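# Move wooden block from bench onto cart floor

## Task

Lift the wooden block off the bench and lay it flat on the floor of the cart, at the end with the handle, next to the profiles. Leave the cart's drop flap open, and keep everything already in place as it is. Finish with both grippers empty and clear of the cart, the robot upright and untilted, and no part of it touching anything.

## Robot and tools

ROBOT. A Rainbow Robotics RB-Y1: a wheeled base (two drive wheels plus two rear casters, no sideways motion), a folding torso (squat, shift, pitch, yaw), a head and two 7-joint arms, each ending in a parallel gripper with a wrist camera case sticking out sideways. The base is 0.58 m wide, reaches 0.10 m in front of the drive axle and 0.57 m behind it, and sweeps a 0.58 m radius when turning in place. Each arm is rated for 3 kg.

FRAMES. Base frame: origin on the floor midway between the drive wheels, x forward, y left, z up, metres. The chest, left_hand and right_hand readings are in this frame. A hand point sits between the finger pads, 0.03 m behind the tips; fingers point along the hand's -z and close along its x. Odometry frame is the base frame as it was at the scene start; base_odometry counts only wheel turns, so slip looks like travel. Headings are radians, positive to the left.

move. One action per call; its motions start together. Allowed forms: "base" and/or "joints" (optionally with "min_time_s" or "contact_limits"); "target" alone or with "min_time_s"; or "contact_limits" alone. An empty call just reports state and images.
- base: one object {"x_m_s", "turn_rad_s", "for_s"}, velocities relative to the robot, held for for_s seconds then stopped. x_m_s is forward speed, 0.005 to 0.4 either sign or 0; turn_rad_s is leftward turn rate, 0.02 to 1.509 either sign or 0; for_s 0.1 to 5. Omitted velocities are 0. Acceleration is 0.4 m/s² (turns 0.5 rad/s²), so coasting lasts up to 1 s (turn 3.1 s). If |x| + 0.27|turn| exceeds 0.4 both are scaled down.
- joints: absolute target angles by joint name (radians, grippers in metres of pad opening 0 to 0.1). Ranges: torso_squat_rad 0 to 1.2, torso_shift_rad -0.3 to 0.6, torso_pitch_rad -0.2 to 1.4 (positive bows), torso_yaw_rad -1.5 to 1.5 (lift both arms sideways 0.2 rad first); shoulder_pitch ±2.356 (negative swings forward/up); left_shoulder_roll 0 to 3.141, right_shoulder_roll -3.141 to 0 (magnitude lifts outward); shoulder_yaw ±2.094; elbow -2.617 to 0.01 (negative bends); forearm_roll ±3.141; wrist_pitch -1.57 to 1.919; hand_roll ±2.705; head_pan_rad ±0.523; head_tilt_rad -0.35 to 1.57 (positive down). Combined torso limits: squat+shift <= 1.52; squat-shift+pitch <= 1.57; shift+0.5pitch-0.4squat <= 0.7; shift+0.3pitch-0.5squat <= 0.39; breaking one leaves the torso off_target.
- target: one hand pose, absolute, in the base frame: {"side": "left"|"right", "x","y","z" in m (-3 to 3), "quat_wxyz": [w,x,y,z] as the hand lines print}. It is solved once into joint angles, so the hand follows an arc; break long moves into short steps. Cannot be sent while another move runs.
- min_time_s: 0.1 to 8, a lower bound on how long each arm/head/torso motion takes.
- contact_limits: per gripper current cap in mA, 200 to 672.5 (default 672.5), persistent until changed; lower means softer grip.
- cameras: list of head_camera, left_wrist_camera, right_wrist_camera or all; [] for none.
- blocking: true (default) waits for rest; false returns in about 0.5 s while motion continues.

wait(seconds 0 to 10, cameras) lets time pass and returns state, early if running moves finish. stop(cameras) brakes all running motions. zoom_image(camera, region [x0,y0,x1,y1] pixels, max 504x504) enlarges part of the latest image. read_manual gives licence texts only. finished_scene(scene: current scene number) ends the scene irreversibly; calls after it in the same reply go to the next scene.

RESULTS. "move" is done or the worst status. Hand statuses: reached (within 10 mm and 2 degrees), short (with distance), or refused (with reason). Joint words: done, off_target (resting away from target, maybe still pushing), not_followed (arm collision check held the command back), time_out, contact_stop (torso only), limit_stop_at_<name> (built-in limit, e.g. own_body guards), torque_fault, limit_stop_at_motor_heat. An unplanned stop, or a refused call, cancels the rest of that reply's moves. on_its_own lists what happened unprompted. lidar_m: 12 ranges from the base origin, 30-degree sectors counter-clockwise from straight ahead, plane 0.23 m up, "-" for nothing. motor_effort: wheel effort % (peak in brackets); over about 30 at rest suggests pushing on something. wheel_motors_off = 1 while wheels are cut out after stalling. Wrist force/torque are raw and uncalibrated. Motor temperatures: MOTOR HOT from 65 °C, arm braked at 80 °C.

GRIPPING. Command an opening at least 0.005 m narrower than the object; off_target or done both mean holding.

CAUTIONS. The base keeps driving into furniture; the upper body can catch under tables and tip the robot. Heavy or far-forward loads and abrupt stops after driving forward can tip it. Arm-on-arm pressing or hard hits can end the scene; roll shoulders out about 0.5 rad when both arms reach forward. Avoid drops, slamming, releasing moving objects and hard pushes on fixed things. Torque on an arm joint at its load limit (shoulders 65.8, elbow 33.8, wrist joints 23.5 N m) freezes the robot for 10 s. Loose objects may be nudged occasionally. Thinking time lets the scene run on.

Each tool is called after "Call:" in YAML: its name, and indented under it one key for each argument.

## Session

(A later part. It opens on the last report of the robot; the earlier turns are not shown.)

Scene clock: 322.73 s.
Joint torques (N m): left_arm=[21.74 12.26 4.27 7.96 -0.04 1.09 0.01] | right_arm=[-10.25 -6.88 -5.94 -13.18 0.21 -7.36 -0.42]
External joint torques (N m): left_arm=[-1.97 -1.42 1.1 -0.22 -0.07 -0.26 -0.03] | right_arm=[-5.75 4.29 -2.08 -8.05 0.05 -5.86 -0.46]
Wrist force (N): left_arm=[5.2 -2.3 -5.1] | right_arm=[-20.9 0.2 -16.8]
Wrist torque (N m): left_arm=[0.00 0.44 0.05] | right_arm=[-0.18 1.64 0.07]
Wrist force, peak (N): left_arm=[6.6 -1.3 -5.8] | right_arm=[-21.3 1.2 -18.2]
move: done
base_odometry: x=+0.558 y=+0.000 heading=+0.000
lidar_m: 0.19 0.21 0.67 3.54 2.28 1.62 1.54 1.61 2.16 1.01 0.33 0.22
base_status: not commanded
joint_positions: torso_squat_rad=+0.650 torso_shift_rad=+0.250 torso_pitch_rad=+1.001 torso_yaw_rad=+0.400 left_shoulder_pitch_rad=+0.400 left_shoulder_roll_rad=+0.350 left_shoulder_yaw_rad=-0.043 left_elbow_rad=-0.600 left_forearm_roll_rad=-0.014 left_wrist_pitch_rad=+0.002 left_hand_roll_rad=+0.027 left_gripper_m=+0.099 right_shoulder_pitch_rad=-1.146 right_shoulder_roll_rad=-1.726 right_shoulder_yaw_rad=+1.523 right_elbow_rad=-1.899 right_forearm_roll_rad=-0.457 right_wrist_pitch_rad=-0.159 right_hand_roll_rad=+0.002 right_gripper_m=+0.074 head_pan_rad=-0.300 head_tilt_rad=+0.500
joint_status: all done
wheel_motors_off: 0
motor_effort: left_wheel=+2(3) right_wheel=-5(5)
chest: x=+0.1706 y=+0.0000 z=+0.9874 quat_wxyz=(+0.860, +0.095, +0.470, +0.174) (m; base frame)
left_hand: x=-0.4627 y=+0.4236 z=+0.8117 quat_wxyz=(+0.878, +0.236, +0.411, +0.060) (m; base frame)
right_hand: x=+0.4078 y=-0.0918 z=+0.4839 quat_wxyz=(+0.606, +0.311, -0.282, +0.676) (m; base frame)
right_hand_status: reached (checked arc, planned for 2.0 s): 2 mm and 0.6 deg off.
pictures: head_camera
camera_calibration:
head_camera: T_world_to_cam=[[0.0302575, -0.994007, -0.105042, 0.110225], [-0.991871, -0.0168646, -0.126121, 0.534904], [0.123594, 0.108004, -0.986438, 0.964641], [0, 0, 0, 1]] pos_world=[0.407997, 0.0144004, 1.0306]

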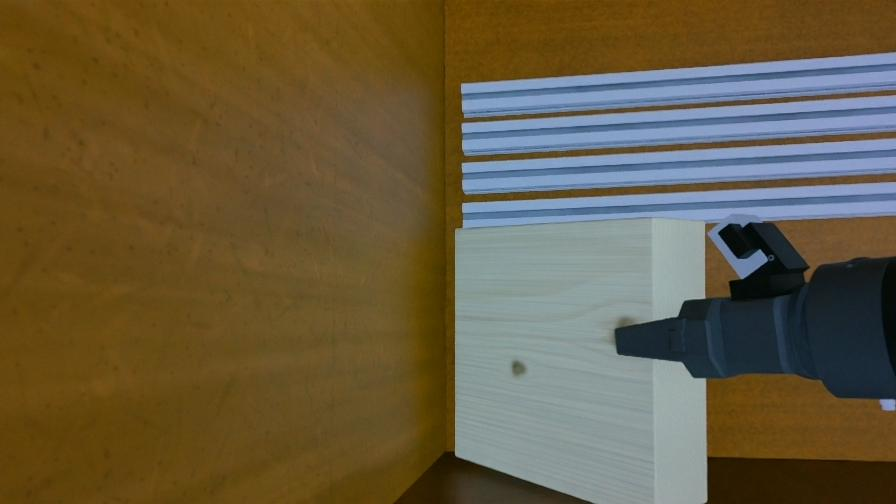

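Call:
move:
  target: {"side":"right","x":0.403,"y":-0.09,"z":0.475,"quat_wxyz":[0.6035,0.3153,-0.2814,0.6761]}
  min_time_s: 2

Call:
move:
  target: {"side":"right","x":0.403,"y":-0.09,"z":0.465,"quat_wxyz":[0.6035,0.3153,-0.2814,0.6761]}
  min_time_s: 2
  cameras: ["head_camera"]

Scene clock: 326.93 s.
Joint torques (N m): left_arm=[22.15 12.07 3.89 8.1 -0.12 1.1 -0.08] | right_arm=[1.87 -3.27 1.58 -14.23 2.26 -5.67 1.44]
External joint torques (N m): left_arm=[-1.56 -1.61 0.72 -0.07 -0.16 -0.26 -0.12] | right_arm=[6.37 7.79 5.34 -9.15 2.1 -4.17 1.4]
Wrist force (N): left_arm=[4.9 -2.1 -5.1] | right_arm=[-16.0 -17.7 -11.4]
Wrist torque (N m): left_arm=[-0.03 0.41 0.06] | right_arm=[0.31 1.27 -1.47]
Wrist force, peak (N): left_arm=[5.8 -2.0 -6.2] | right_arm=[-22.2 0.4 -18.0]
move: done
base_odometry: x=+0.558 y=+0.000 heading=+0.000
lidar_m: 0.21 0.21 0.66 3.55 2.29 1.62 1.54 1.61 2.14 1.01 0.31 0.21
base_status: not commanded
joint_positions: torso_squat_rad=+0.650 torso_shift_rad=+0.250 torso_pitch_rad=+1.001 torso_yaw_rad=+0.400 left_shoulder_pitch_rad=+0.400 left_shoulder_roll_rad=+0.350 left_shoulder_yaw_rad=-0.043 left_elbow_rad=-0.600 left_forearm_roll_rad=-0.014 left_wrist_pitch_rad=+0.002 left_hand_roll_rad=+0.027 left_gripper_m=+0.099 right_shoulder_pitch_rad=-1.138 right_shoulder_roll_rad=-1.698 right_shoulder_yaw_rad=+1.526 right_elbow_rad=-1.860 right_forearm_roll_rad=-0.455 right_wrist_pitch_rad=-0.175 right_hand_roll_rad=+0.009 right_gripper_m=+0.074 head_pan_rad=-0.300 head_tilt_rad=+0.500
joint_status: all done
wheel_motors_off: 0
motor_effort: left_wheel=+2(3) right_wheel=-3(6)
chest: x=+0.1706 y=+0.0000 z=+0.9874 quat_wxyz=(+0.860, +0.095, +0.470, +0.174) (m; base frame)
left_hand: x=-0.4627 y=+0.4236 z=+0.8116 quat_wxyz=(+0.878, +0.236, +0.411, +0.060) (m; base frame)
right_hand: x=+0.4052 y=-0.0912 z=+0.4750 quat_wxyz=(+0.604, +0.312, -0.282, +0.677) (m; base frame)
right_hand_status: reached (checked arc, planned for 2.0 s): 3 mm and 0.3 deg off.
pictures: none

Scene clock: 329.27 s.
Joint torques (N m): left_arm=[21.93 12.09 4.34 8.12 0.01 1.24 -0.07] | right_arm=[1.68 -3.94 2.41 -6.41 2.15 -0.04 1.6]
External joint torques (N m): left_arm=[-1.77 -1.58 1.17 -0.06 -0.02 -0.1 -0.12] | right_arm=[6.23 7 6.11 -1.43 2 1.46 1.56]
Wrist force (N): left_arm=[4.8 -2.4 -4.5] | right_arm=[-4.4 -11.5 12.3]
Wrist torque (N m): left_arm=[0.01 0.36 0.05] | right_arm=[0.05 -1.51 -1.56]
Wrist force, peak (N): left_arm=[6.0 -2.4 -5.8] | right_arm=[-16.4 -20.4 -11.2]
move: done
base_odometry: x=+0.558 y=+0.000 heading=+0.000
lidar_m: 0.20 0.21 0.67 3.54 2.28 1.63 1.55 1.61 2.15 1.01 0.33 0.22
base_status: not commanded
joint_positions: torso_squat_rad=+0.650 torso_shift_rad=+0.250 torso_pitch_rad=+1.000 torso_yaw_rad=+0.400 left_shoulder_pitch_rad=+0.400 left_shoulder_roll_rad=+0.350 left_shoulder_yaw_rad=-0.043 left_elbow_rad=-0.600 left_forearm_roll_rad=-0.014 left_wrist_pitch_rad=+0.002 left_hand_roll_rad=+0.027 left_gripper_m=+0.099 right_shoulder_pitch_rad=-1.135 right_shoulder_roll_rad=-1.667 right_shoulder_yaw_rad=+1.531 right_elbow_rad=-1.815 right_forearm_roll_rad=-0.451 right_wrist_pitch_rad=-0.194 right_hand_roll_rad=+0.009 right_gripper_m=+0.074 head_pan_rad=-0.300 head_tilt_rad=+0.500
joint_status: all done
wheel_motors_off: 0
motor_effort: left_wheel=+0(3) right_wheel=-4(8)
chest: x=+0.1702 y=+0.0000 z=+0.9877 quat_wxyz=(+0.860, +0.095, +0.470, +0.174) (m; base frame)
left_hand: x=-0.4629 y=+0.4236 z=+0.8112 quat_wxyz=(+0.879, +0.236, +0.411, +0.060) (m; base frame)
right_hand: x=+0.4048 y=-0.0904 z=+0.4663 quat_wxyz=(+0.604, +0.313, -0.283, +0.676) (m; base frame)
right_hand_status: reached (checked arc, planned for 2.0 s): 2 mm and 0.3 deg off.
pictures: head_camera
camera_calibration:
head_camera: T_world_to_cam=[[0.0303553, -0.994018, -0.104912, 0.110116], [-0.991743, -0.0168687, -0.127124, 0.53555], [0.124594, 0.107904, -0.986323, 0.964656], [0, 0, 0, 1]] pos_world=[0.407595, 0.0144006, 1.0311]

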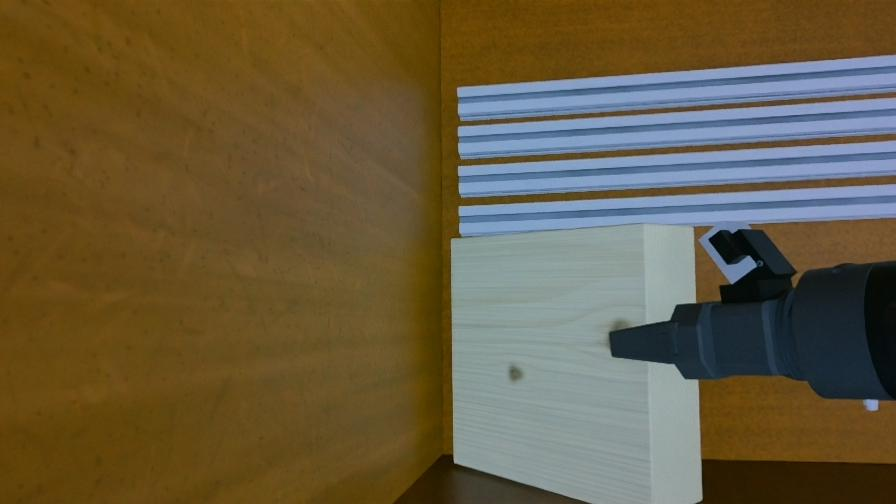

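Call:
move:
  target: {"side":"right","x":0.406,"y":-0.117,"z":0.446,"quat_wxyz":[0.5767,0.373,-0.333,0.646]}
  min_time_s: 3
  cameras: ["head_camera"]

Call:
move:
  target: {"side":"right","x":0.409,"y":-0.139,"z":0.415,"quat_wxyz":[0.5455,0.4279,-0.382,0.6111]}
  min_time_s: 3
  cameras: ["head_camera"]

Scene clock: 336.83 s.
Joint torques (N m): left_arm=[22.11 11.88 3.77 7.82 0.02 1.13 0.03] | right_arm=[-3.75 -6.07 -2.79 -12.22 0.98 -8.6 -0.34]
External joint torques (N m): left_arm=[-1.59 -1.8 0.6 -0.35 -0.01 -0.22 -0.01] | right_arm=[0.21 5.91 0.03 -9.01 0.93 -6.92 -0.39]
Wrist force (N): left_arm=[5.2 -2.3 -5.0] | right_arm=[-25.1 -3.8 -11.5]
Wrist torque (N m): left_arm=[0.01 0.42 0.05] | right_arm=[-1.13 1.79 0.02]
Wrist force, peak (N): left_arm=[5.8 -2.1 -6.0] | right_arm=[-17.1 -25.6 -11.3]
move: done
base_odometry: x=+0.558 y=+0.000 heading=+0.000
lidar_m: 0.19 0.20 0.68 3.54 2.27 1.63 1.55 1.60 2.16 1.02 0.32 0.22
base_status: not commanded
joint_positions: torso_squat_rad=+0.650 torso_shift_rad=+0.250 torso_pitch_rad=+1.001 torso_yaw_rad=+0.400 left_shoulder_pitch_rad=+0.400 left_shoulder_roll_rad=+0.350 left_shoulder_yaw_rad=-0.043 left_elbow_rad=-0.600 left_forearm_roll_rad=-0.014 left_wrist_pitch_rad=+0.002 left_hand_roll_rad=+0.027 left_gripper_m=+0.099 right_shoulder_pitch_rad=-1.095 right_shoulder_roll_rad=-1.569 right_shoulder_yaw_rad=+1.586 right_elbow_rad=-1.461 right_forearm_roll_rad=-0.388 right_wrist_pitch_rad=-0.636 right_hand_roll_rad=-0.040 right_gripper_m=+0.074 head_pan_rad=-0.300 head_tilt_rad=+0.500
joint_status: all done
wheel_motors_off: 0
motor_effort: left_wheel=+1(3) right_wheel=-6(9)
chest: x=+0.1704 y=+0.0001 z=+0.9875 quat_wxyz=(+0.860, +0.095, +0.470, +0.174) (m; base frame)
left_hand: x=-0.4628 y=+0.4235 z=+0.8115 quat_wxyz=(+0.879, +0.236, +0.411, +0.060) (m; base frame)
right_hand: x=+0.4067 y=-0.1185 z=+0.4447 quat_wxyz=(+0.578, +0.371, -0.332, +0.647) (m; base frame)
right_hand_status: reached (checked arc, planned for 3.0 s): 2 mm and 0.4 deg off.
pictures: head_camera
camera_calibration:
head_camera: T_world_to_cam=[[0.0302911, -0.994008, -0.105029, 0.110314], [-0.991833, -0.0168672, -0.12642, 0.535011], [0.123891, 0.108, -0.986401, 0.964594], [0, 0, 0, 1]] pos_world=[0.407796, 0.0145004, 1.0307]

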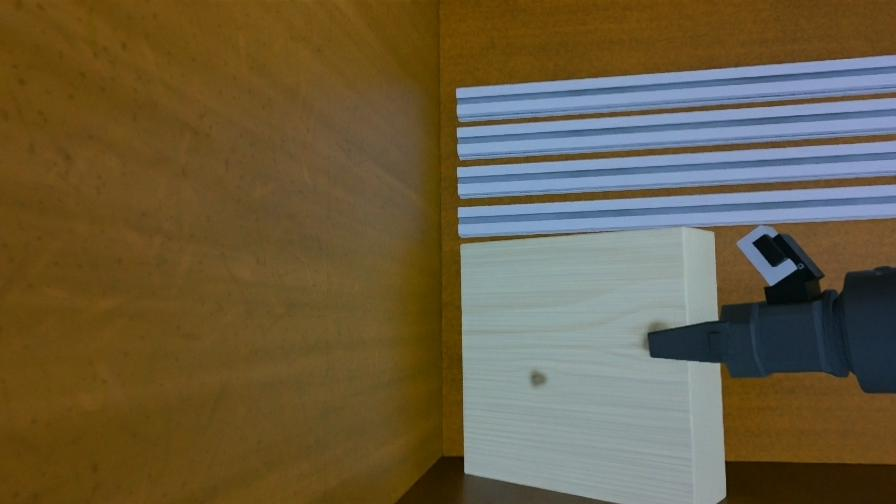

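Scene clock: 340.17 s.
Joint torques (N m): left_arm=[22.05 12.1 4.41 7.94 0.03 1.25 0.06] | right_arm=[-2.71 -5.74 -1.11 -8.5 1.04 -9.7 -0.87]
External joint torques (N m): left_arm=[-1.65 -1.58 1.24 -0.23 0 -0.1 0.01] | right_arm=[0.9 5.94 0.7 -7.85 1.18 -7.89 -0.92]
Wrist force (N): left_arm=[5.2 -2.2 -5.4] | right_arm=[-27.6 -6.6 -9.3]
Wrist torque (N m): left_arm=[-0.02 0.40 0.03] | right_arm=[-1.08 2.33 0.67]
Wrist force, peak (N): left_arm=[5.9 -2.2 -5.9] | right_arm=[-31.8 -26.5 -6.0]
move: done
base_odometry: x=+0.558 y=+0.000 heading=+0.000
lidar_m: 0.19 0.20 0.67 3.56 2.28 1.63 1.54 1.62 2.16 1.00 0.30 0.22
base_status: not commanded
joint_positions: torso_squat_rad=+0.650 torso_shift_rad=+0.250 torso_pitch_rad=+1.001 torso_yaw_rad=+0.400 left_shoulder_pitch_rad=+0.400 left_shoulder_roll_rad=+0.350 left_shoulder_yaw_rad=-0.043 left_elbow_rad=-0.600 left_forearm_roll_rad=-0.014 left_wrist_pitch_rad=+0.002 left_hand_roll_rad=+0.027 left_gripper_m=+0.099 right_shoulder_pitch_rad=-1.042 right_shoulder_roll_rad=-1.311 right_shoulder_yaw_rad=+1.606 right_elbow_rad=-0.880 right_forearm_roll_rad=-0.370 right_wrist_pitch_rad=-1.124 right_hand_roll_rad=-0.099 right_gripper_m=+0.074 head_pan_rad=-0.300 head_tilt_rad=+0.500
joint_status: all done
wheel_motors_off: 0
motor_effort: left_wheel=+2(3) right_wheel=-5(8)
chest: x=+0.1705 y=+0.0001 z=+0.9875 quat_wxyz=(+0.860, +0.095, +0.470, +0.174) (m; base frame)
left_hand: x=-0.4628 y=+0.4235 z=+0.8115 quat_wxyz=(+0.879, +0.236, +0.411, +0.060) (m; base frame)
right_hand: x=+0.4096 y=-0.1403 z=+0.4151 quat_wxyz=(+0.549, +0.422, -0.379, +0.614) (m; base frame)
right_hand_status: reached (checked arc, planned for 3.0 s): 1 mm and 1.0 deg off.
pictures: head_camera
camera_calibration:
head_camera: T_world_to_cam=[[0.0303897, -0.994006, -0.105018, 0.110262], [-0.99183, -0.0169656, -0.126432, 0.535024], [0.123892, 0.108002, -0.986401, 0.964593], [0, 0, 0, 1]] pos_world=[0.407797, 0.0145001, 1.0307]

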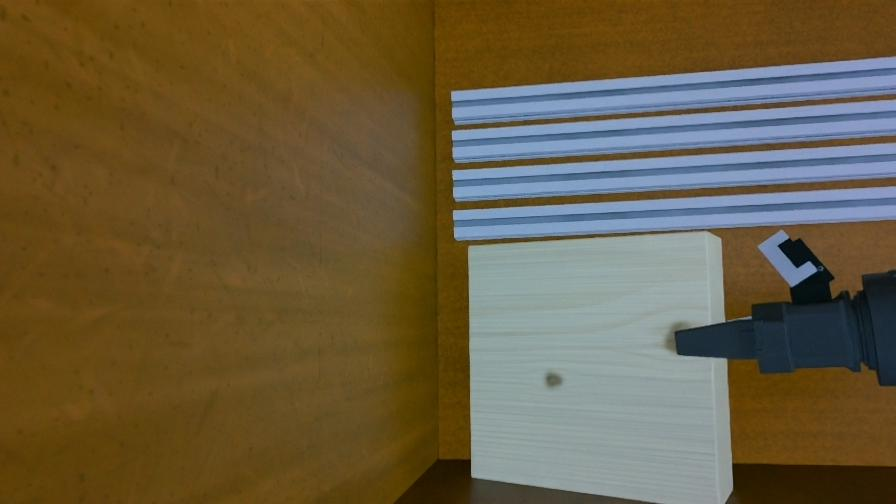

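Call:
move:
  target: {"side":"right","x":0.413,"y":-0.155,"z":0.376,"quat_wxyz":[0.5101,0.4795,-0.428,0.5714]}
  min_time_s: 3
  cameras: ["head_camera","right_wrist_camera"]

Scene clock: 345.67 s.
Joint torques (N m): left_arm=[22.11 12.17 4.13 8 0.05 1.12 0.03] | right_arm=[-3.82 -5.36 -3.71 -0.22 -1.21 -6 -0.43]
External joint torques (N m): left_arm=[-1.59 -1.51 0.96 -0.18 0.01 -0.23 -0.01] | right_arm=[-0.68 4.4 -2.78 -2.14 -0.82 -4.25 -0.48]
Wrist force (N): left_arm=[4.8 -2.2 -5.6] | right_arm=[-19.4 0.4 -5.4]
Wrist torque (N m): left_arm=[0.04 0.34 0.08] | right_arm=[-0.31 0.83 0.16]
Wrist force, peak (N): left_arm=[6.0 -1.9 -6.2] | right_arm=[-29.5 -26.4 3.0]
move: short
base_odometry: x=+0.558 y=+0.000 heading=+0.000
lidar_m: 0.19 0.20 0.68 3.54 2.28 1.63 1.54 1.62 2.15 1.01 0.32 0.21
base_status: not commanded
joint_positions: torso_squat_rad=+0.650 torso_shift_rad=+0.250 torso_pitch_rad=+1.000 torso_yaw_rad=+0.400 left_shoulder_pitch_rad=+0.400 left_shoulder_roll_rad=+0.350 left_shoulder_yaw_rad=-0.043 left_elbow_rad=-0.600 left_forearm_roll_rad=-0.014 left_wrist_pitch_rad=+0.002 left_hand_roll_rad=+0.027 left_gripper_m=+0.099 right_shoulder_pitch_rad=-0.992 right_shoulder_roll_rad=-1.007 right_shoulder_yaw_rad=+1.602 right_elbow_rad=-0.266 right_forearm_roll_rad=-0.403 right_wrist_pitch_rad=-1.371 right_hand_roll_rad=-0.176 right_gripper_m=+0.076 head_pan_rad=-0.300 head_tilt_rad=+0.500
joint_status: all done
wheel_motors_off: 0
motor_effort: left_wheel=+2(3) right_wheel=-3(8)
chest: x=+0.1703 y=+0.0000 z=+0.9875 quat_wxyz=(+0.860, +0.095, +0.470, +0.174) (m; base frame)
left_hand: x=-0.4628 y=+0.4236 z=+0.8114 quat_wxyz=(+0.879, +0.236, +0.411, +0.060) (m; base frame)
right_hand: x=+0.4131 y=-0.1558 z=+0.3765 quat_wxyz=(+0.570, +0.394, -0.380, +0.612) (m; base frame)
right_hand_status: short (checked arc, as near as the solve gets, planned for 3.0 s): 1 mm and 14.0 deg off. The place is met; only the turn is off.
pictures: head_camera, right_wrist_camera
camera_calibration:
head_camera: T_world_to_cam=[[0.0302985, -0.994019, -0.104919, 0.110123], [-0.991796, -0.016856, -0.126714, 0.535223], [0.124188, 0.107897, -0.986375, 0.964667], [0, 0, 0, 1]] pos_world=[0.407696, 0.0144007, 1.0309]
right_wrist_camera: T_world_to_cam=[[0.067052, -0.372197, -0.925728, 0.261587], [-0.833143, -0.531386, 0.153303, 0.230725], [-0.548978, 0.760985, -0.345724, 0.547689], [0, 0, 0, 1]] pos_world=[0.475356, -0.196817, 0.396137]

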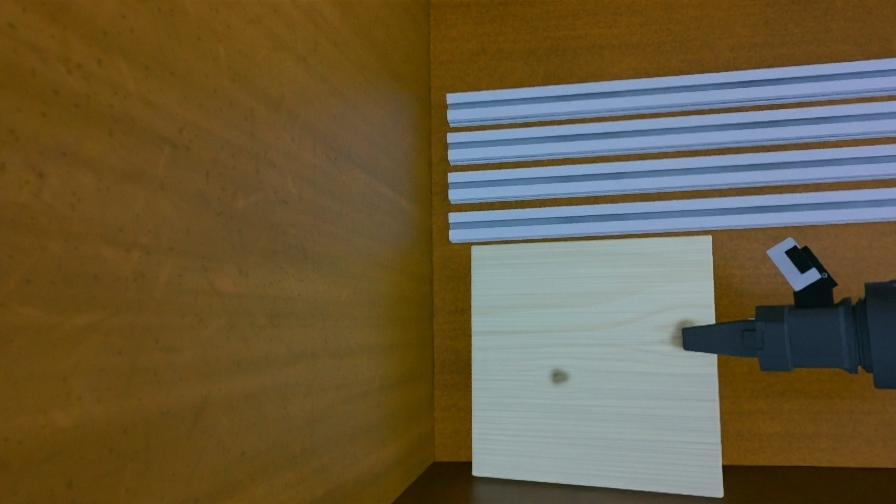

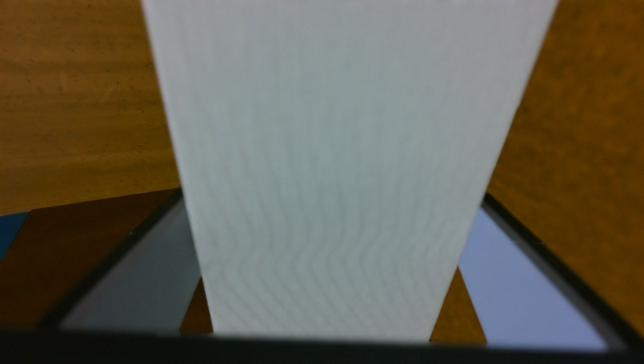

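Call:
move:
  joints: {"right_gripper_m":0.086}
  cameras: ["head_camera"]

Call:
move:
  joints: {"right_gripper_m":0.1}
  cameras: ["head_camera","right_wrist_camera"]

Scene clock: 349.50 s.
Joint torques (N m): left_arm=[22.03 11.8 3.93 8.19 -0.05 1.21 0.02] | right_arm=[-3.75 -7.52 -3.15 0.33 -0.88 -4.1 -0.3]
External joint torques (N m): left_arm=[-1.67 -1.88 0.76 0.02 -0.08 -0.14 -0.02] | right_arm=[-0.6 2.23 -2.22 -1.58 -0.49 -2.35 -0.34]
Wrist force (N): left_arm=[5.7 -2.5 -4.9] | right_arm=[-14.8 -0.4 -4.9]
Wrist torque (N m): left_arm=[0.03 0.43 0.03] | right_arm=[-0.21 -0.26 -0.06]
Wrist force, peak (N): left_arm=[6.1 -1.9 -5.9] | right_arm=[-20.8 0.0 -5.4]
move: done
base_odometry: x=+0.558 y=+0.000 heading=+0.000
lidar_m: 0.19 0.20 0.67 3.52 2.29 1.63 1.54 1.61 2.15 1.00 0.31 0.21
base_status: not commanded
joint_positions: torso_squat_rad=+0.650 torso_shift_rad=+0.250 torso_pitch_rad=+1.000 torso_yaw_rad=+0.400 left_shoulder_pitch_rad=+0.400 left_shoulder_roll_rad=+0.350 left_shoulder_yaw_rad=-0.043 left_elbow_rad=-0.600 left_forearm_roll_rad=-0.014 left_wrist_pitch_rad=+0.002 left_hand_roll_rad=+0.027 left_gripper_m=+0.099 right_shoulder_pitch_rad=-0.992 right_shoulder_roll_rad=-1.007 right_shoulder_yaw_rad=+1.602 right_elbow_rad=-0.267 right_forearm_roll_rad=-0.403 right_wrist_pitch_rad=-1.372 right_hand_roll_rad=-0.176 right_gripper_m=+0.086 head_pan_rad=-0.300 head_tilt_rad=+0.500
joint_status: all done
wheel_motors_off: 0
motor_effort: left_wheel=+2(2) right_wheel=-3(5)
chest: x=+0.1703 y=+0.0000 z=+0.9875 quat_wxyz=(+0.860, +0.095, +0.470, +0.174) (m; base frame)
left_hand: x=-0.4628 y=+0.4236 z=+0.8114 quat_wxyz=(+0.879, +0.236, +0.411, +0.060) (m; base frame)
right_hand: x=+0.4129 y=-0.1554 z=+0.3766 quat_wxyz=(+0.570, +0.395, -0.381, +0.612) (m; base frame)
pictures: head_camera
camera_calibration:
head_camera: T_world_to_cam=[[0.0303005, -0.994019, -0.104922, 0.110125], [-0.991808, -0.0168683, -0.126617, 0.535128], [0.124089, 0.107899, -0.986387, 0.96472], [0, 0, 0, 1]] pos_world=[0.407696, 0.0144006, 1.0309]

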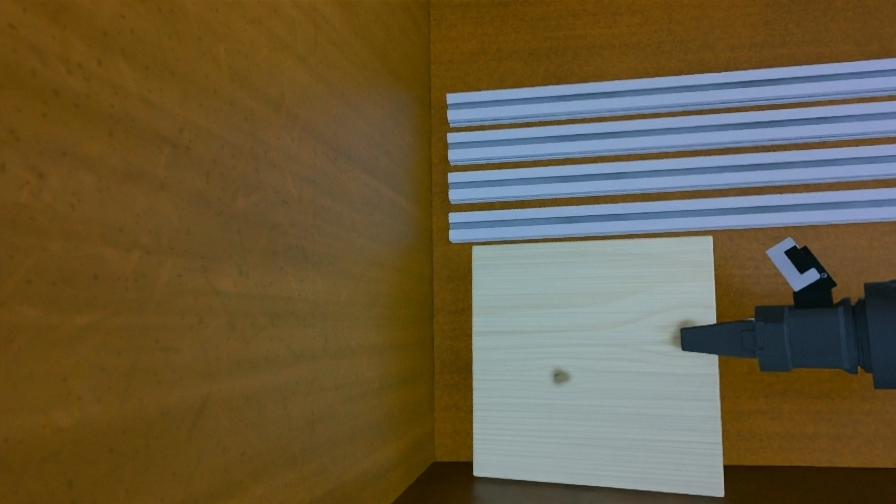

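Scene clock: 350.10 s.
Joint torques (N m): left_arm=[21.87 12.37 3.85 7.93 -0.01 1.1 0.08] | right_arm=[-3.8 -8.57 -3.16 0.93 -0.68 -3.84 -0.28]
External joint torques (N m): left_arm=[-1.83 -1.31 0.68 -0.25 -0.04 -0.25 0.04] | right_arm=[-0.66 1.17 -2.24 -0.98 -0.29 -2.09 -0.33]
Wrist force (N): left_arm=[5.8 -1.6 -4.9] | right_arm=[-14.3 0.3 -6.3]
Wrist torque (N m): left_arm=[-0.09 0.50 0.05] | right_arm=[-0.17 -0.38 -0.08]
Wrist force, peak (N): left_arm=[5.8 -2.3 -6.0] | right_arm=[-14.7 0.5 -6.8]
move: done
base_odometry: x=+0.558 y=+0.000 heading=+0.000
lidar_m: 0.19 0.21 0.68 3.56 2.29 1.62 1.55 1.61 2.15 0.99 0.31 0.21
base_status: not commanded
joint_positions: torso_squat_rad=+0.650 torso_shift_rad=+0.250 torso_pitch_rad=+1.000 torso_yaw_rad=+0.400 left_shoulder_pitch_rad=+0.400 left_shoulder_roll_rad=+0.350 left_shoulder_yaw_rad=-0.043 left_elbow_rad=-0.600 left_forearm_roll_rad=-0.014 left_wrist_pitch_rad=+0.002 left_hand_roll_rad=+0.027 left_gripper_m=+0.099 right_shoulder_pitch_rad=-0.992 right_shoulder_roll_rad=-1.006 right_shoulder_yaw_rad=+1.602 right_elbow_rad=-0.267 right_forearm_roll_rad=-0.403 right_wrist_pitch_rad=-1.372 right_hand_roll_rad=-0.176 right_gripper_m=+0.099 head_pan_rad=-0.300 head_tilt_rad=+0.500
joint_status: all done
wheel_motors_off: 0
motor_effort: left_wheel=+2(2) right_wheel=-1(5)
chest: x=+0.1703 y=+0.0000 z=+0.9875 quat_wxyz=(+0.860, +0.095, +0.470, +0.174) (m; base frame)
left_hand: x=-0.4628 y=+0.4236 z=+0.8114 quat_wxyz=(+0.879, +0.236, +0.411, +0.060) (m; base frame)
right_hand: x=+0.4128 y=-0.1552 z=+0.3766 quat_wxyz=(+0.570, +0.395, -0.381, +0.612) (m; base frame)
pictures: head_camera, right_wrist_camera
camera_calibration:
head_camera: T_world_to_cam=[[0.0303112, -0.994008, -0.10502, 0.110321], [-0.991808, -0.0168665, -0.126618, 0.535131], [0.124088, 0.107998, -0.986377, 0.964697], [0, 0, 0, 1]] pos_world=[0.407696, 0.0145004, 1.0309]
right_wrist_camera: T_world_to_cam=[[0.0665988, -0.370719, -0.926354, 0.262584], [-0.832994, -0.531733, 0.152908, 0.230895], [-0.54926, 0.761464, -0.34422, 0.546748], [0, 0, 0, 1]] pos_world=[0.475153, -0.196209, 0.396141]

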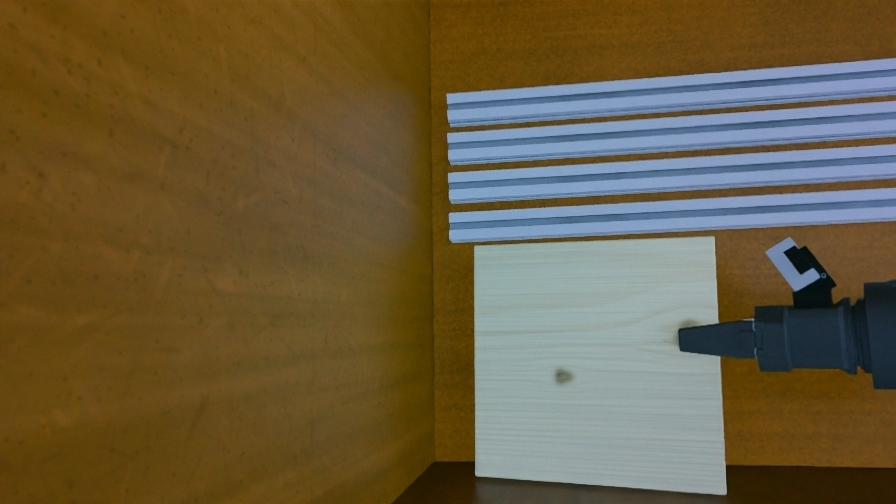

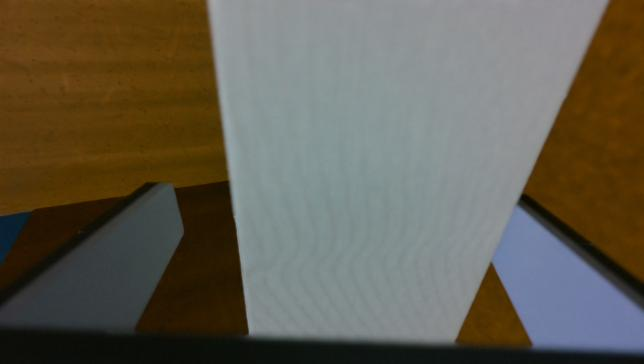

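Call:
move:
  target: {"side":"right","x":0.417,"y":-0.17,"z":0.377,"quat_wxyz":[0.5708,0.3842,-0.3429,0.6395]}
  min_time_s: 2
  cameras: ["head_camera","right_wrist_camera"]

Scene clock: 357.77 s.
Joint torques (N m): left_arm=[22.06 11.89 3.75 8.09 0.03 1.06 -0.01] | right_arm=[-5.08 -13.51 -0.04 0.78 -0.13 -1.63 0.26]
External joint torques (N m): left_arm=[-1.64 -1.79 0.58 -0.09 0 -0.29 -0.05] | right_arm=[-1.51 -2.03 1.28 -0.24 0.15 0.08 0.22]
Wrist force (N): left_arm=[5.5 -1.2 -5.5] | right_arm=[-6.0 1.0 -1.9]
Wrist torque (N m): left_arm=[-0.10 0.46 0.04] | right_arm=[-0.17 -0.29 -0.26]
Wrist force, peak (N): left_arm=[5.7 -2.9 -6.1] | right_arm=[-15.1 2.8 -7.5]
move: done
base_odometry: x=+0.558 y=+0.000 heading=+0.000
lidar_m: 0.20 0.20 0.65 3.54 2.28 1.62 1.54 1.62 2.16 1.00 0.31 0.22
base_status: not commanded
joint_positions: torso_squat_rad=+0.650 torso_shift_rad=+0.250 torso_pitch_rad=+1.000 torso_yaw_rad=+0.400 left_shoulder_pitch_rad=+0.400 left_shoulder_roll_rad=+0.350 left_shoulder_yaw_rad=-0.043 left_elbow_rad=-0.600 left_forearm_roll_rad=-0.014 left_wrist_pitch_rad=+0.002 left_hand_roll_rad=+0.027 left_gripper_m=+0.099 right_shoulder_pitch_rad=-1.038 right_shoulder_roll_rad=-1.182 right_shoulder_yaw_rad=+1.643 right_elbow_rad=-0.562 right_forearm_roll_rad=-0.359 right_wrist_pitch_rad=-1.195 right_hand_roll_rad=-0.161 right_gripper_m=+0.099 head_pan_rad=-0.300 head_tilt_rad=+0.500
joint_status: all done
wheel_motors_off: 0
motor_effort: left_wheel=+2(3) right_wheel=-4(5)
chest: x=+0.1703 y=+0.0000 z=+0.9876 quat_wxyz=(+0.860, +0.095, +0.470, +0.174) (m; base frame)
left_hand: x=-0.4628 y=+0.4236 z=+0.8114 quat_wxyz=(+0.879, +0.236, +0.411, +0.060) (m; base frame)
right_hand: x=+0.4167 y=-0.1699 z=+0.3772 quat_wxyz=(+0.569, +0.388, -0.344, +0.638) (m; base frame)
right_hand_status: reached (checked arc, planned for 2.0 s): 0 mm and 0.5 deg off.
pictures: head_camera, right_wrist_camera
camera_calibration:
head_camera: T_world_to_cam=[[0.0303105, -0.994019, -0.104918, 0.110116], [-0.991796, -0.016868, -0.126716, 0.535225], [0.124188, 0.107898, -0.986375, 0.964667], [0, 0, 0, 1]] pos_world=[0.407696, 0.0144006, 1.0309]
right_wrist_camera: T_world_to_cam=[[0.0778953, -0.432366, -0.898327, 0.231641], [-0.801439, -0.563101, 0.201527, 0.189422], [-0.592982, 0.704256, -0.390378, 0.586182], [0, 0, 0, 1]] pos_world=[0.481362, -0.206005, 0.398749]

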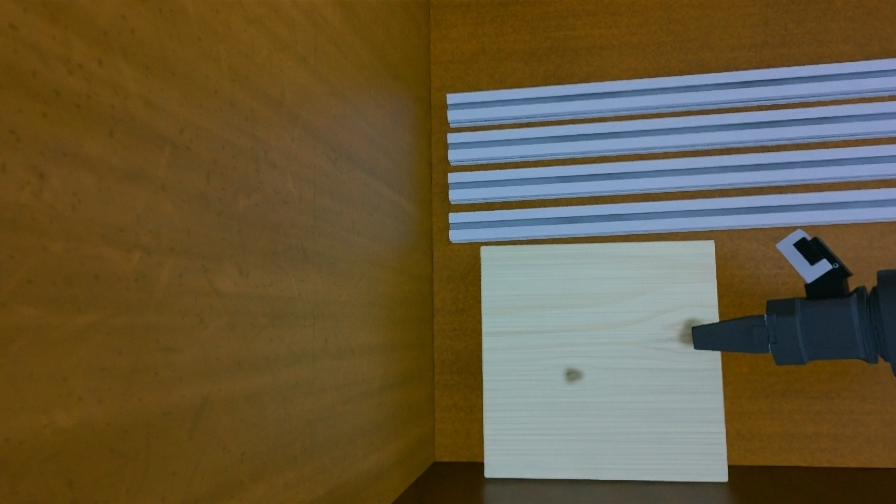

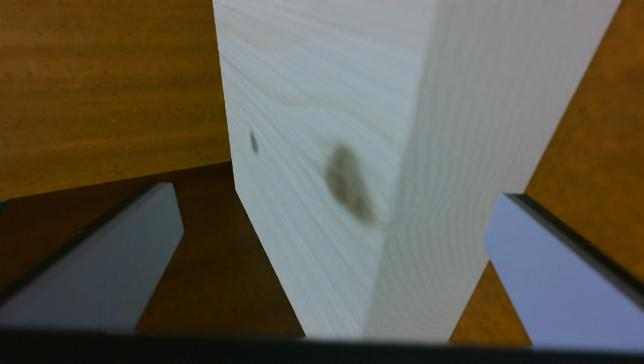

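Call:
move:
  target: {"side":"right","x":0.425,"y":-0.21,"z":0.40,"quat_wxyz":[0.5708,0.3842,-0.3429,0.6395]}
  min_time_s: 1.5
  cameras: ["head_camera","right_wrist_camera"]

Call:
move:
  target: {"side":"right","x":0.42,"y":-0.23,"z":0.55,"quat_wxyz":[0.6035,0.3153,-0.2814,0.6761]}
  min_time_s: 2
  cameras: ["head_camera"]

Call:
zoom_image:
  camera: "head_camera"
  region: [430, 180, 830, 500]

Scene clock: 361.10 s.
Joint torques (N m): left_arm=[22.03 12.06 3.99 7.99 -0.01 1.24 0.1] | right_arm=[-1.39 -15.72 -0.94 1.02 -0.66 -1.85 0.28]
External joint torques (N m): left_arm=[-1.67 -1.61 0.82 -0.19 -0.05 -0.11 0.05] | right_arm=[1.56 -2.05 0.38 -0.28 -0.38 -0.15 0.23]
Wrist force (N): left_arm=[5.4 -2.0 -5.1] | right_arm=[-6.1 0.9 -1.9]
Wrist torque (N m): left_arm=[-0.04 0.47 0.07] | right_arm=[-0.15 -0.32 -0.24]
Wrist force, peak (N): left_arm=[5.7 -2.0 -6.0] | right_arm=[-6.5 1.8 -2.3]
move: done
base_odometry: x=+0.558 y=+0.000 heading=+0.000
lidar_m: 0.20 0.21 0.67 3.54 2.28 1.63 1.53 1.61 2.15 0.99 0.30 0.21
base_status: not commanded
joint_positions: torso_squat_rad=+0.650 torso_shift_rad=+0.250 torso_pitch_rad=+1.000 torso_yaw_rad=+0.400 left_shoulder_pitch_rad=+0.400 left_shoulder_roll_rad=+0.350 left_shoulder_yaw_rad=-0.043 left_elbow_rad=-0.600 left_forearm_roll_rad=-0.014 left_wrist_pitch_rad=+0.002 left_hand_roll_rad=+0.027 left_gripper_m=+0.099 right_shoulder_pitch_rad=-1.022 right_shoulder_roll_rad=-1.314 right_shoulder_yaw_rad=+1.643 right_elbow_rad=-0.656 right_forearm_roll_rad=-0.362 right_wrist_pitch_rad=-1.231 right_hand_roll_rad=-0.151 right_gripper_m=+0.099 head_pan_rad=-0.300 head_tilt_rad=+0.500
joint_status: all done
wheel_motors_off: 0
motor_effort: left_wheel=+2(3) right_wheel=-1(4)
chest: x=+0.1703 y=+0.0000 z=+0.9876 quat_wxyz=(+0.860, +0.095, +0.470, +0.174) (m; base frame)
left_hand: x=-0.4628 y=+0.4236 z=+0.8114 quat_wxyz=(+0.879, +0.236, +0.411, +0.060) (m; base frame)
right_hand: x=+0.4251 y=-0.2096 z=+0.4000 quat_wxyz=(+0.570, +0.385, -0.343, +0.639) (m; base frame)
right_hand_status: reached (checked arc, planned for 1.5 s): 0 mm and 0.1 deg off.
pictures: head_camera, right_wrist_camera
camera_calibration:
head_camera: T_world_to_cam=[[0.0303105, -0.994019, -0.104918, 0.110116], [-0.991796, -0.016868, -0.126716, 0.535225], [0.124188, 0.107898, -0.986375, 0.964667], [0, 0, 0, 1]] pos_world=[0.407696, 0.0144006, 1.0309]
right_wrist_camera: T_world_to_cam=[[0.079246, -0.437975, -0.895488, 0.231415], [-0.802851, -0.56052, 0.203097, 0.169624], [-0.59089, 0.702848, -0.396047, 0.629108], [0, 0, 0, 1]] pos_world=[0.489577, -0.245736, 0.421936]

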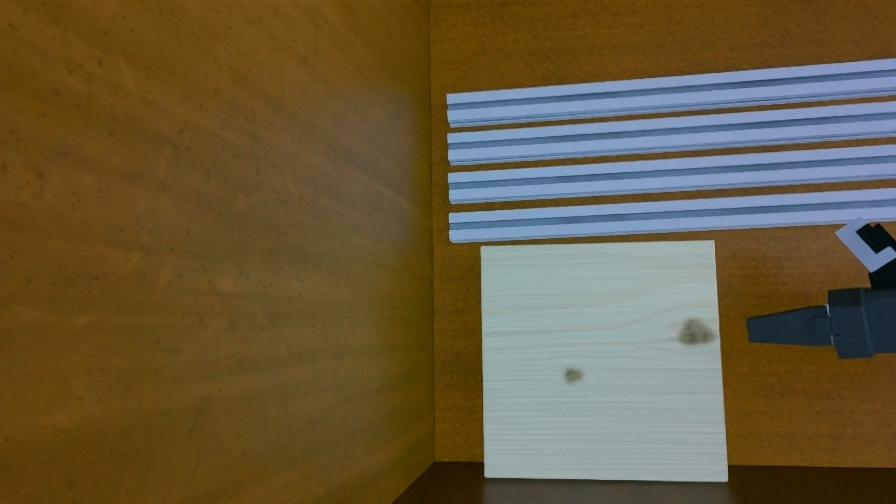

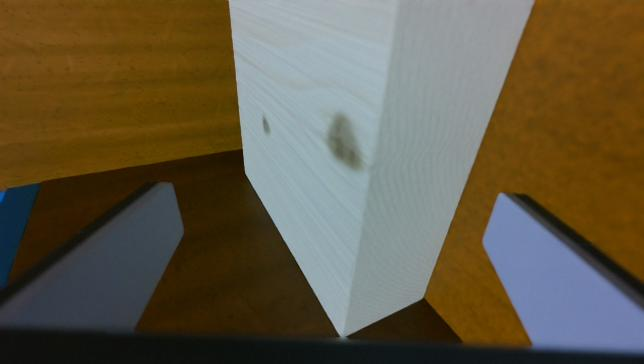

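Scene clock: 363.43 s.
Joint torques (N m): left_arm=[22.04 11.89 3.98 7.99 -0.09 1.18 0.13] | right_arm=[-3.3 -16.71 -3.98 -2.25 0.04 -1.64 0.21]
External joint torques (N m): left_arm=[-1.66 -1.79 0.81 -0.19 -0.12 -0.17 0.09] | right_arm=[-1.58 -0.72 -1.35 -0.35 0.1 -0.15 0.17]
Wrist force (N): left_arm=[5.5 -1.7 -5.1] | right_arm=[-5.6 1.3 -3.5]
Wrist torque (N m): left_arm=[-0.08 0.46 0.07] | right_arm=[-0.15 -0.29 -0.22]
Wrist force, peak (N): left_arm=[5.9 -2.5 -5.7] | right_arm=[-6.1 1.5 -2.6]
move: done
base_odometry: x=+0.558 y=+0.000 heading=+0.000
lidar_m: 0.19 0.20 0.68 3.54 2.28 1.63 1.55 1.62 2.13 1.03 0.31 0.20
base_status: not commanded
joint_positions: torso_squat_rad=+0.650 torso_shift_rad=+0.250 torso_pitch_rad=+1.000 torso_yaw_rad=+0.400 left_shoulder_pitch_rad=+0.400 left_shoulder_roll_rad=+0.350 left_shoulder_yaw_rad=-0.043 left_elbow_rad=-0.600 left_forearm_roll_rad=-0.014 left_wrist_pitch_rad=+0.002 left_hand_roll_rad=+0.027 left_gripper_m=+0.099 right_shoulder_pitch_rad=-1.129 right_shoulder_roll_rad=-2.131 right_shoulder_yaw_rad=+1.630 right_elbow_rad=-1.874 right_forearm_roll_rad=-0.278 right_wrist_pitch_rad=-0.610 right_hand_roll_rad=-0.140 right_gripper_m=+0.099 head_pan_rad=-0.300 head_tilt_rad=+0.500
joint_status: all done
wheel_motors_off: 0
motor_effort: left_wheel=+3(3) right_wheel=-2(5)
chest: x=+0.1703 y=+0.0000 z=+0.9876 quat_wxyz=(+0.860, +0.095, +0.470, +0.174) (m; base frame)
left_hand: x=-0.4629 y=+0.4236 z=+0.8114 quat_wxyz=(+0.879, +0.236, +0.411, +0.060) (m; base frame)
right_hand: x=+0.4198 y=-0.2301 z=+0.5499 quat_wxyz=(+0.604, +0.316, -0.281, +0.676) (m; base frame)
right_hand_status: reached (checked arc, planned for 2.0 s): 0 mm and 0.1 deg off.
pictures: head_camera
camera_calibration:
head_camera: T_world_to_cam=[[0.0303205, -0.994019, -0.104913, 0.110207], [-0.991783, -0.0168677, -0.126815, 0.535324], [0.124287, 0.107896, -0.986363, 0.964603], [0, 0, 0, 1]] pos_world=[0.407696, 0.0145006, 1.0309]

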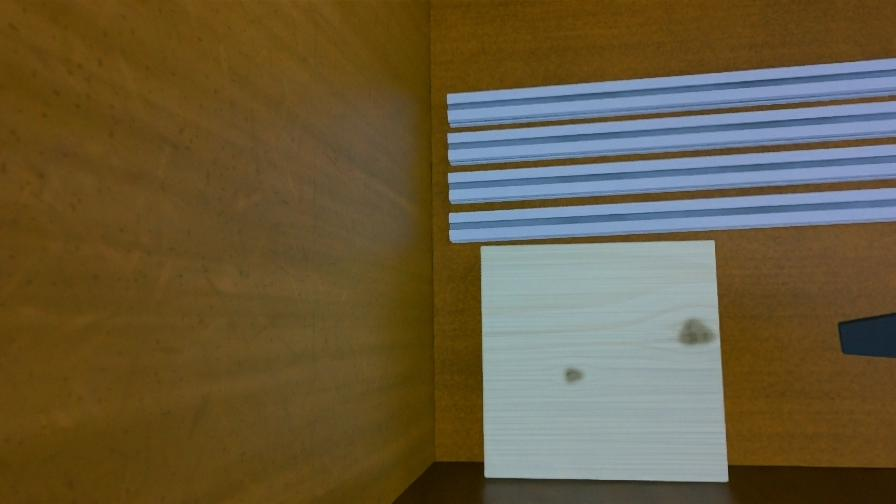

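Scaled by 1.260 from the camera's 896x504 image, which has a finer 1280x720 frame.

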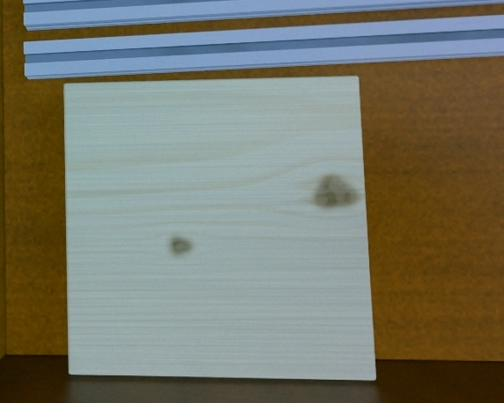

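Call:
move:
  joints: {"torso_squat_rad":0.1,"torso_shift_rad":0.1,"torso_pitch_rad":0.7}

Call:
move:
  target: {"side":"right","x":0.35,"y":-0.27,"z":0.93,"quat_wxyz":[0.641,0.299,-0.299,0.641]}
  min_time_s: 2
  cameras: ["head_camera"]

Call:
move:
  base: {"x_m_s":-0.3,"for_s":1.9}

Call:
move:
  joints: {"torso_pitch_rad":0.3,"torso_shift_rad":0.0,"torso_yaw_rad":0.0,"head_pan_rad":0,"head_tilt_rad":0.4}
  cameras: ["head_camera"]

Scene clock: 370.03 s.
Joint torques (N m): left_arm=[18.14 11.96 4.07 5.72 0.03 0.58 -0.1] | right_arm=[-4.61 -16.54 -5.81 -0.53 -0.39 -1.47 0.29]
External joint torques (N m): left_arm=[-1.55 -1.82 0.85 -0.26 -0.01 -0.3 -0.13] | right_arm=[-1.03 -0.91 -0.47 -0.12 0.01 -0.16 0.26]
Wrist force (N): left_arm=[3.6 -1.7 -6.1] | right_arm=[-4.9 2.9 -3.1]
Wrist torque (N m): left_arm=[-0.08 0.31 0.06] | right_arm=[-0.23 -0.22 -0.24]
Wrist force, peak (N): left_arm=[5.7 -2.4 -5.9] | right_arm=[-5.1 3.5 -3.4]
move: done
base_odometry: x=+0.558 y=+0.000 heading=+0.000
lidar_m: 0.19 0.21 0.67 3.55 2.27 1.62 1.55 1.63 2.16 1.00 0.32 0.21
base_status: not commanded
joint_positions: torso_squat_rad=+0.100 torso_shift_rad=+0.100 torso_pitch_rad=+0.700 torso_yaw_rad=+0.400 left_shoulder_pitch_rad=+0.400 left_shoulder_roll_rad=+0.350 left_shoulder_yaw_rad=-0.043 left_elbow_rad=-0.600 left_forearm_roll_rad=-0.014 left_wrist_pitch_rad=+0.002 left_hand_roll_rad=+0.027 left_gripper_m=+0.099 right_shoulder_pitch_rad=-1.129 right_shoulder_roll_rad=-2.131 right_shoulder_yaw_rad=+1.629 right_elbow_rad=-1.874 right_forearm_roll_rad=-0.278 right_wrist_pitch_rad=-0.610 right_hand_roll_rad=-0.140 right_gripper_m=+0.099 head_pan_rad=-0.300 head_tilt_rad=+0.500
joint_status: all done
wheel_motors_off: 0
motor_effort: left_wheel=+5(5) right_wheel=-3(6)
chest: x=+0.0409 y=+0.0001 z=+1.2102 quat_wxyz=(+0.921, +0.068, +0.336, +0.187) (m; base frame)
left_hand: x=-0.5119 y=+0.4236 z=+0.8547 quat_wxyz=(+0.930, +0.224, +0.275, +0.095) (m; base frame)
right_hand: x=+0.4087 y=-0.2300 z=+0.8659 quat_wxyz=(+0.555, +0.211, -0.368, +0.716) (m; base frame)
pictures: none

Scene clock: 372.37 s.
Joint torques (N m): left_arm=[18.23 11.86 4.02 5.72 0 0.63 0.03] | right_arm=[0.38 -18.59 -5.81 0.41 -0.31 -1.36 -0.36]
External joint torques (N m): left_arm=[-1.46 -1.91 0.8 -0.26 -0.03 -0.25 -0.01] | right_arm=[1.37 -2.45 -1.81 -0.17 0.18 -0.02 -0.4]
Wrist force (N): left_arm=[4.3 -2.3 -6.5] | right_arm=[-5.0 1.6 -3.3]
Wrist torque (N m): left_arm=[-0.06 0.40 0.06] | right_arm=[-0.21 -0.16 -0.06]
Wrist force, peak (N): left_arm=[4.3 -2.2 -6.7] | right_arm=[-5.3 2.9 -3.8]
move: done
base_odometry: x=+0.558 y=+0.000 heading=+0.000
lidar_m: 0.19 0.20 0.67 3.56 2.27 1.63 1.54 1.62 2.17 0.99 0.32 0.21
base_status: not commanded
joint_positions: torso_squat_rad=+0.100 torso_shift_rad=+0.100 torso_pitch_rad=+0.700 torso_yaw_rad=+0.400 left_shoulder_pitch_rad=+0.400 left_shoulder_roll_rad=+0.350 left_shoulder_yaw_rad=-0.043 left_elbow_rad=-0.600 left_forearm_roll_rad=-0.014 left_wrist_pitch_rad=+0.002 left_hand_roll_rad=+0.027 left_gripper_m=+0.099 right_shoulder_pitch_rad=-1.020 right_shoulder_roll_rad=-2.406 right_shoulder_yaw_rad=+1.621 right_elbow_rad=-2.001 right_forearm_roll_rad=-0.188 right_wrist_pitch_rad=-0.826 right_hand_roll_rad=-0.462 right_gripper_m=+0.099 head_pan_rad=-0.300 head_tilt_rad=+0.500
joint_status: all done
wheel_motors_off: 0
motor_effort: left_wheel=+4(5) right_wheel=-1(4)
chest: x=+0.0409 y=+0.0001 z=+1.2102 quat_wxyz=(+0.921, +0.068, +0.336, +0.187) (m; base frame)
left_hand: x=-0.5119 y=+0.4236 z=+0.8547 quat_wxyz=(+0.930, +0.224, +0.275, +0.095) (m; base frame)
right_hand: x=+0.3500 y=-0.2699 z=+0.9299 quat_wxyz=(+0.641, +0.299, -0.299, +0.641) (m; base frame)
right_hand_status: reached (checked arc, planned for 2.0 s): 0 mm and 0.0 deg off.
pictures: head_camera
camera_calibration:
head_camera: T_world_to_cam=[[0.0599738, -0.994019, -0.0912675, 0.119763], [-0.90999, -0.0168655, -0.414287, 0.779743], [0.41027, 0.107899, -0.905559, 1.09081], [0, 0, 0, 1]] pos_world=[0.254849, 0.0145006, 1.32176]

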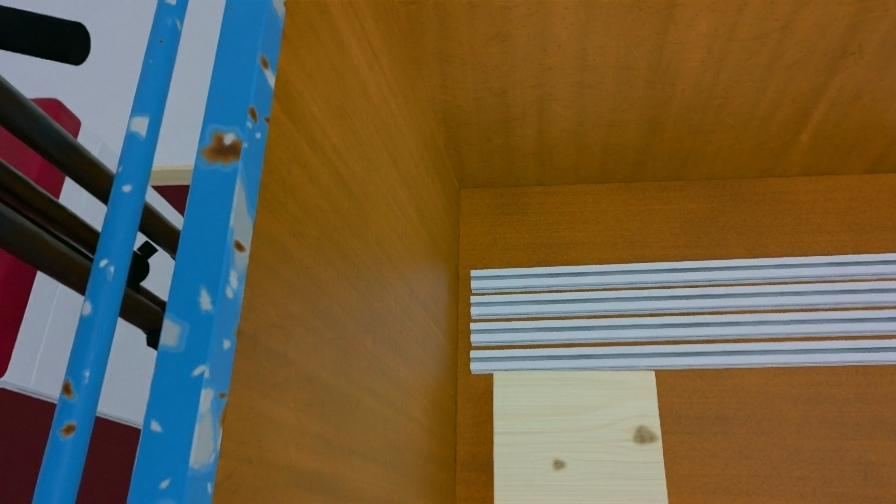

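Scene clock: 375.47 s.
Joint torques (N m): left_arm=[18.2 11.72 4.02 5.76 -0.12 0.62 0.06] | right_arm=[0.62 -17.76 -4.98 0.74 -0.48 -1.49 -0.2]
External joint torques (N m): left_arm=[-1.5 -2.05 0.8 -0.23 -0.16 -0.26 0.03] | right_arm=[1.61 -1.62 -0.97 0.17 0.02 -0.15 -0.24]
Wrist force (N): left_arm=[3.6 -1.3 -6.8] | right_arm=[-4.9 1.5 -3.4]
Wrist torque (N m): left_arm=[-0.17 0.33 0.11] | right_arm=[-0.19 -0.18 -0.03]
Wrist force, peak (N): left_arm=[4.6 -1.4 -7.4] | right_arm=[-6.0 1.3 -3.1]
move: done
base_odometry: x=-0.012 y=+0.000 heading=+0.001
lidar_m: 0.76 1.09 1.58 4.35 1.45 1.03 0.97 1.03 1.38 3.44 1.16 0.81
base_status: done (sent for 1.9 of 1.9 s)
joint_positions: torso_squat_rad=+0.100 torso_shift_rad=+0.100 torso_pitch_rad=+0.700 torso_yaw_rad=+0.400 left_shoulder_pitch_rad=+0.400 left_shoulder_roll_rad=+0.350 left_shoulder_yaw_rad=-0.043 left_elbow_rad=-0.600 left_forearm_roll_rad=-0.014 left_wrist_pitch_rad=+0.002 left_hand_roll_rad=+0.027 left_gripper_m=+0.099 right_shoulder_pitch_rad=-1.020 right_shoulder_roll_rad=-2.406 right_shoulder_yaw_rad=+1.621 right_elbow_rad=-2.001 right_forearm_roll_rad=-0.188 right_wrist_pitch_rad=-0.826 right_hand_roll_rad=-0.462 right_gripper_m=+0.099 head_pan_rad=-0.300 head_tilt_rad=+0.500
joint_status: not commanded
wheel_motors_off: 0
motor_effort: left_wheel=+10(33) right_wheel=-11(26)
chest: x=+0.0409 y=+0.0001 z=+1.2102 quat_wxyz=(+0.921, +0.068, +0.336, +0.187) (m; base frame)
left_hand: x=-0.5119 y=+0.4236 z=+0.8547 quat_wxyz=(+0.930, +0.224, +0.275, +0.095) (m; base frame)
right_hand: x=+0.3500 y=-0.2699 z=+0.9299 quat_wxyz=(+0.641, +0.299, -0.299, +0.641) (m; base frame)
pictures: none

Scene clock: 377.63 s.
Joint torques (N m): left_arm=[11.49 7.21 2.59 2.29 0.03 -0.08 0] | right_arm=[-0.38 -14.03 -6.93 3.68 -1.11 -0.78 -0.21]
External joint torques (N m): left_arm=[-1.05 -1.78 0.49 -0.15 0 -0.24 -0.02] | right_arm=[1.17 -0.71 -0.56 0.36 -0.13 -0.04 -0.24]
Wrist force (N): left_arm=[1.0 -0.7 -7.8] | right_arm=[-4.1 4.1 -3.6]
Wrist torque (N m): left_arm=[-0.15 0.21 0.10] | right_arm=[-0.32 -0.18 -0.04]
Wrist force, peak (N): left_arm=[2.1 -0.8 -8.3] | right_arm=[-4.4 4.4 -3.1]
move: done
base_odometry: x=-0.012 y=+0.000 heading=+0.001
lidar_m: 0.76 1.08 1.59 4.35 1.44 1.02 0.97 1.02 1.36 3.45 1.17 0.82
base_status: not commanded
joint_positions: torso_squat_rad=+0.100 torso_shift_rad=+0.000 torso_pitch_rad=+0.300 torso_yaw_rad=+0.000 left_shoulder_pitch_rad=+0.400 left_shoulder_roll_rad=+0.350 left_shoulder_yaw_rad=-0.043 left_elbow_rad=-0.600 left_forearm_roll_rad=-0.014 left_wrist_pitch_rad=+0.002 left_hand_roll_rad=+0.027 left_gripper_m=+0.099 right_shoulder_pitch_rad=-1.020 right_shoulder_roll_rad=-2.406 right_shoulder_yaw_rad=+1.621 right_elbow_rad=-2.001 right_forearm_roll_rad=-0.188 right_wrist_pitch_rad=-0.826 right_hand_roll_rad=-0.462 right_gripper_m=+0.099 head_pan_rad=+0.000 head_tilt_rad=+0.400
joint_status: all done
wheel_motors_off: 0
motor_effort: left_wheel=+13(14) right_wheel=-11(15)
chest: x=-0.1366 y=+0.0001 z=+1.2726 quat_wxyz=(+0.989, +0.000, +0.149, +0.000) (m; base frame)
left_hand: x=-0.3350 y=+0.4656 z=+0.6766 quat_wxyz=(+0.985, +0.156, +0.053, -0.053) (m; base frame)
right_hand: x=+0.1254 y=-0.4110 z=+1.1757 quat_wxyz=(+0.697, +0.049, -0.403, +0.590) (m; base frame)
pictures: head_camera
camera_calibration:
head_camera: T_world_to_cam=[[-0.00136179, -0.999502, -0.0315404, 0.045001], [-0.599449, 0.0260612, -0.799988, 1.18354], [0.800412, 0.0178174, -0.599186, 0.863478], [0, 0, 0, 1]] pos_world=[0.0183952, -0.00125082, 1.46562]

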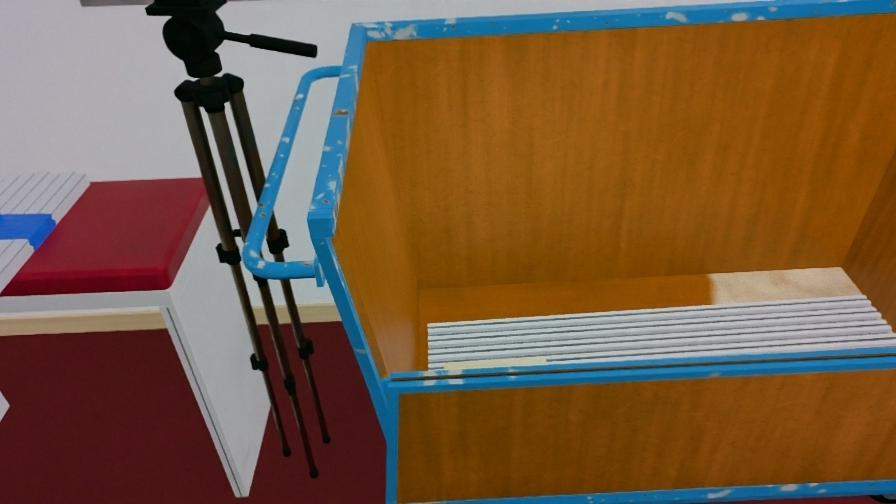

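Call:
move:
  joints: {"torso_pitch_rad":0.0,"torso_squat_rad":0.3}

Call:
finished_scene:
  scene: 2

Scene clock: 380.00 s.
Joint torques (N m): left_arm=[3.75 7.48 2.95 -0.99 0.01 -0.62 -0.06] | right_arm=[-0.75 -9.76 -8.51 3.48 -1.18 -0.57 -0.15]
External joint torques (N m): left_arm=[-0.66 -1.92 0.71 -0.21 -0.03 -0.18 -0.06] | right_arm=[1.25 -0.4 -0.21 0.15 0.07 -0.09 -0.18]
Wrist force (N): left_arm=[-0.7 -0.7 -7.3] | right_arm=[-4.0 5.4 -2.3]
Wrist torque (N m): left_arm=[-0.20 0.09 0.10] | right_arm=[-0.37 -0.19 -0.05]
Wrist force, peak (N): left_arm=[1.6 -0.3 -8.5] | right_arm=[-4.3 5.4 -2.5]
move: done
base_odometry: x=-0.012 y=+0.000 heading=+0.001
lidar_m: 0.77 1.08 1.59 4.36 1.44 1.02 0.97 1.01 1.36 3.44 1.18 0.82
base_status: not commanded
joint_positions: torso_squat_rad=+0.300 torso_shift_rad=+0.000 torso_pitch_rad=+0.000 torso_yaw_rad=+0.000 left_shoulder_pitch_rad=+0.400 left_shoulder_roll_rad=+0.350 left_shoulder_yaw_rad=-0.043 left_elbow_rad=-0.600 left_forearm_roll_rad=-0.014 left_wrist_pitch_rad=+0.002 left_hand_roll_rad=+0.027 left_gripper_m=+0.099 right_shoulder_pitch_rad=-1.020 right_shoulder_roll_rad=-2.406 right_shoulder_yaw_rad=+1.621 right_elbow_rad=-2.001 right_forearm_roll_rad=-0.188 right_wrist_pitch_rad=-0.826 right_hand_roll_rad=-0.462 right_gripper_m=+0.099 head_pan_rad=+0.000 head_tilt_rad=+0.400
joint_status: all done
wheel_motors_off: 0
motor_effort: left_wheel=+15(15) right_wheel=-14(16)
chest: x=-0.2281 y=+0.0001 z=+1.2587 quat_wxyz=(+1.000, +0.000, +0.000, +0.000) (m; base frame)
left_hand: x=-0.2414 y=+0.4656 z=+0.6306 quat_wxyz=(+0.982, +0.162, -0.095, -0.029) (m; base frame)
right_hand: x=+0.0509 y=-0.4110 z=+1.2436 quat_wxyz=(+0.629, -0.040, -0.503, +0.591) (m; base frame)
pictures: none

The scene is finished: the task was done.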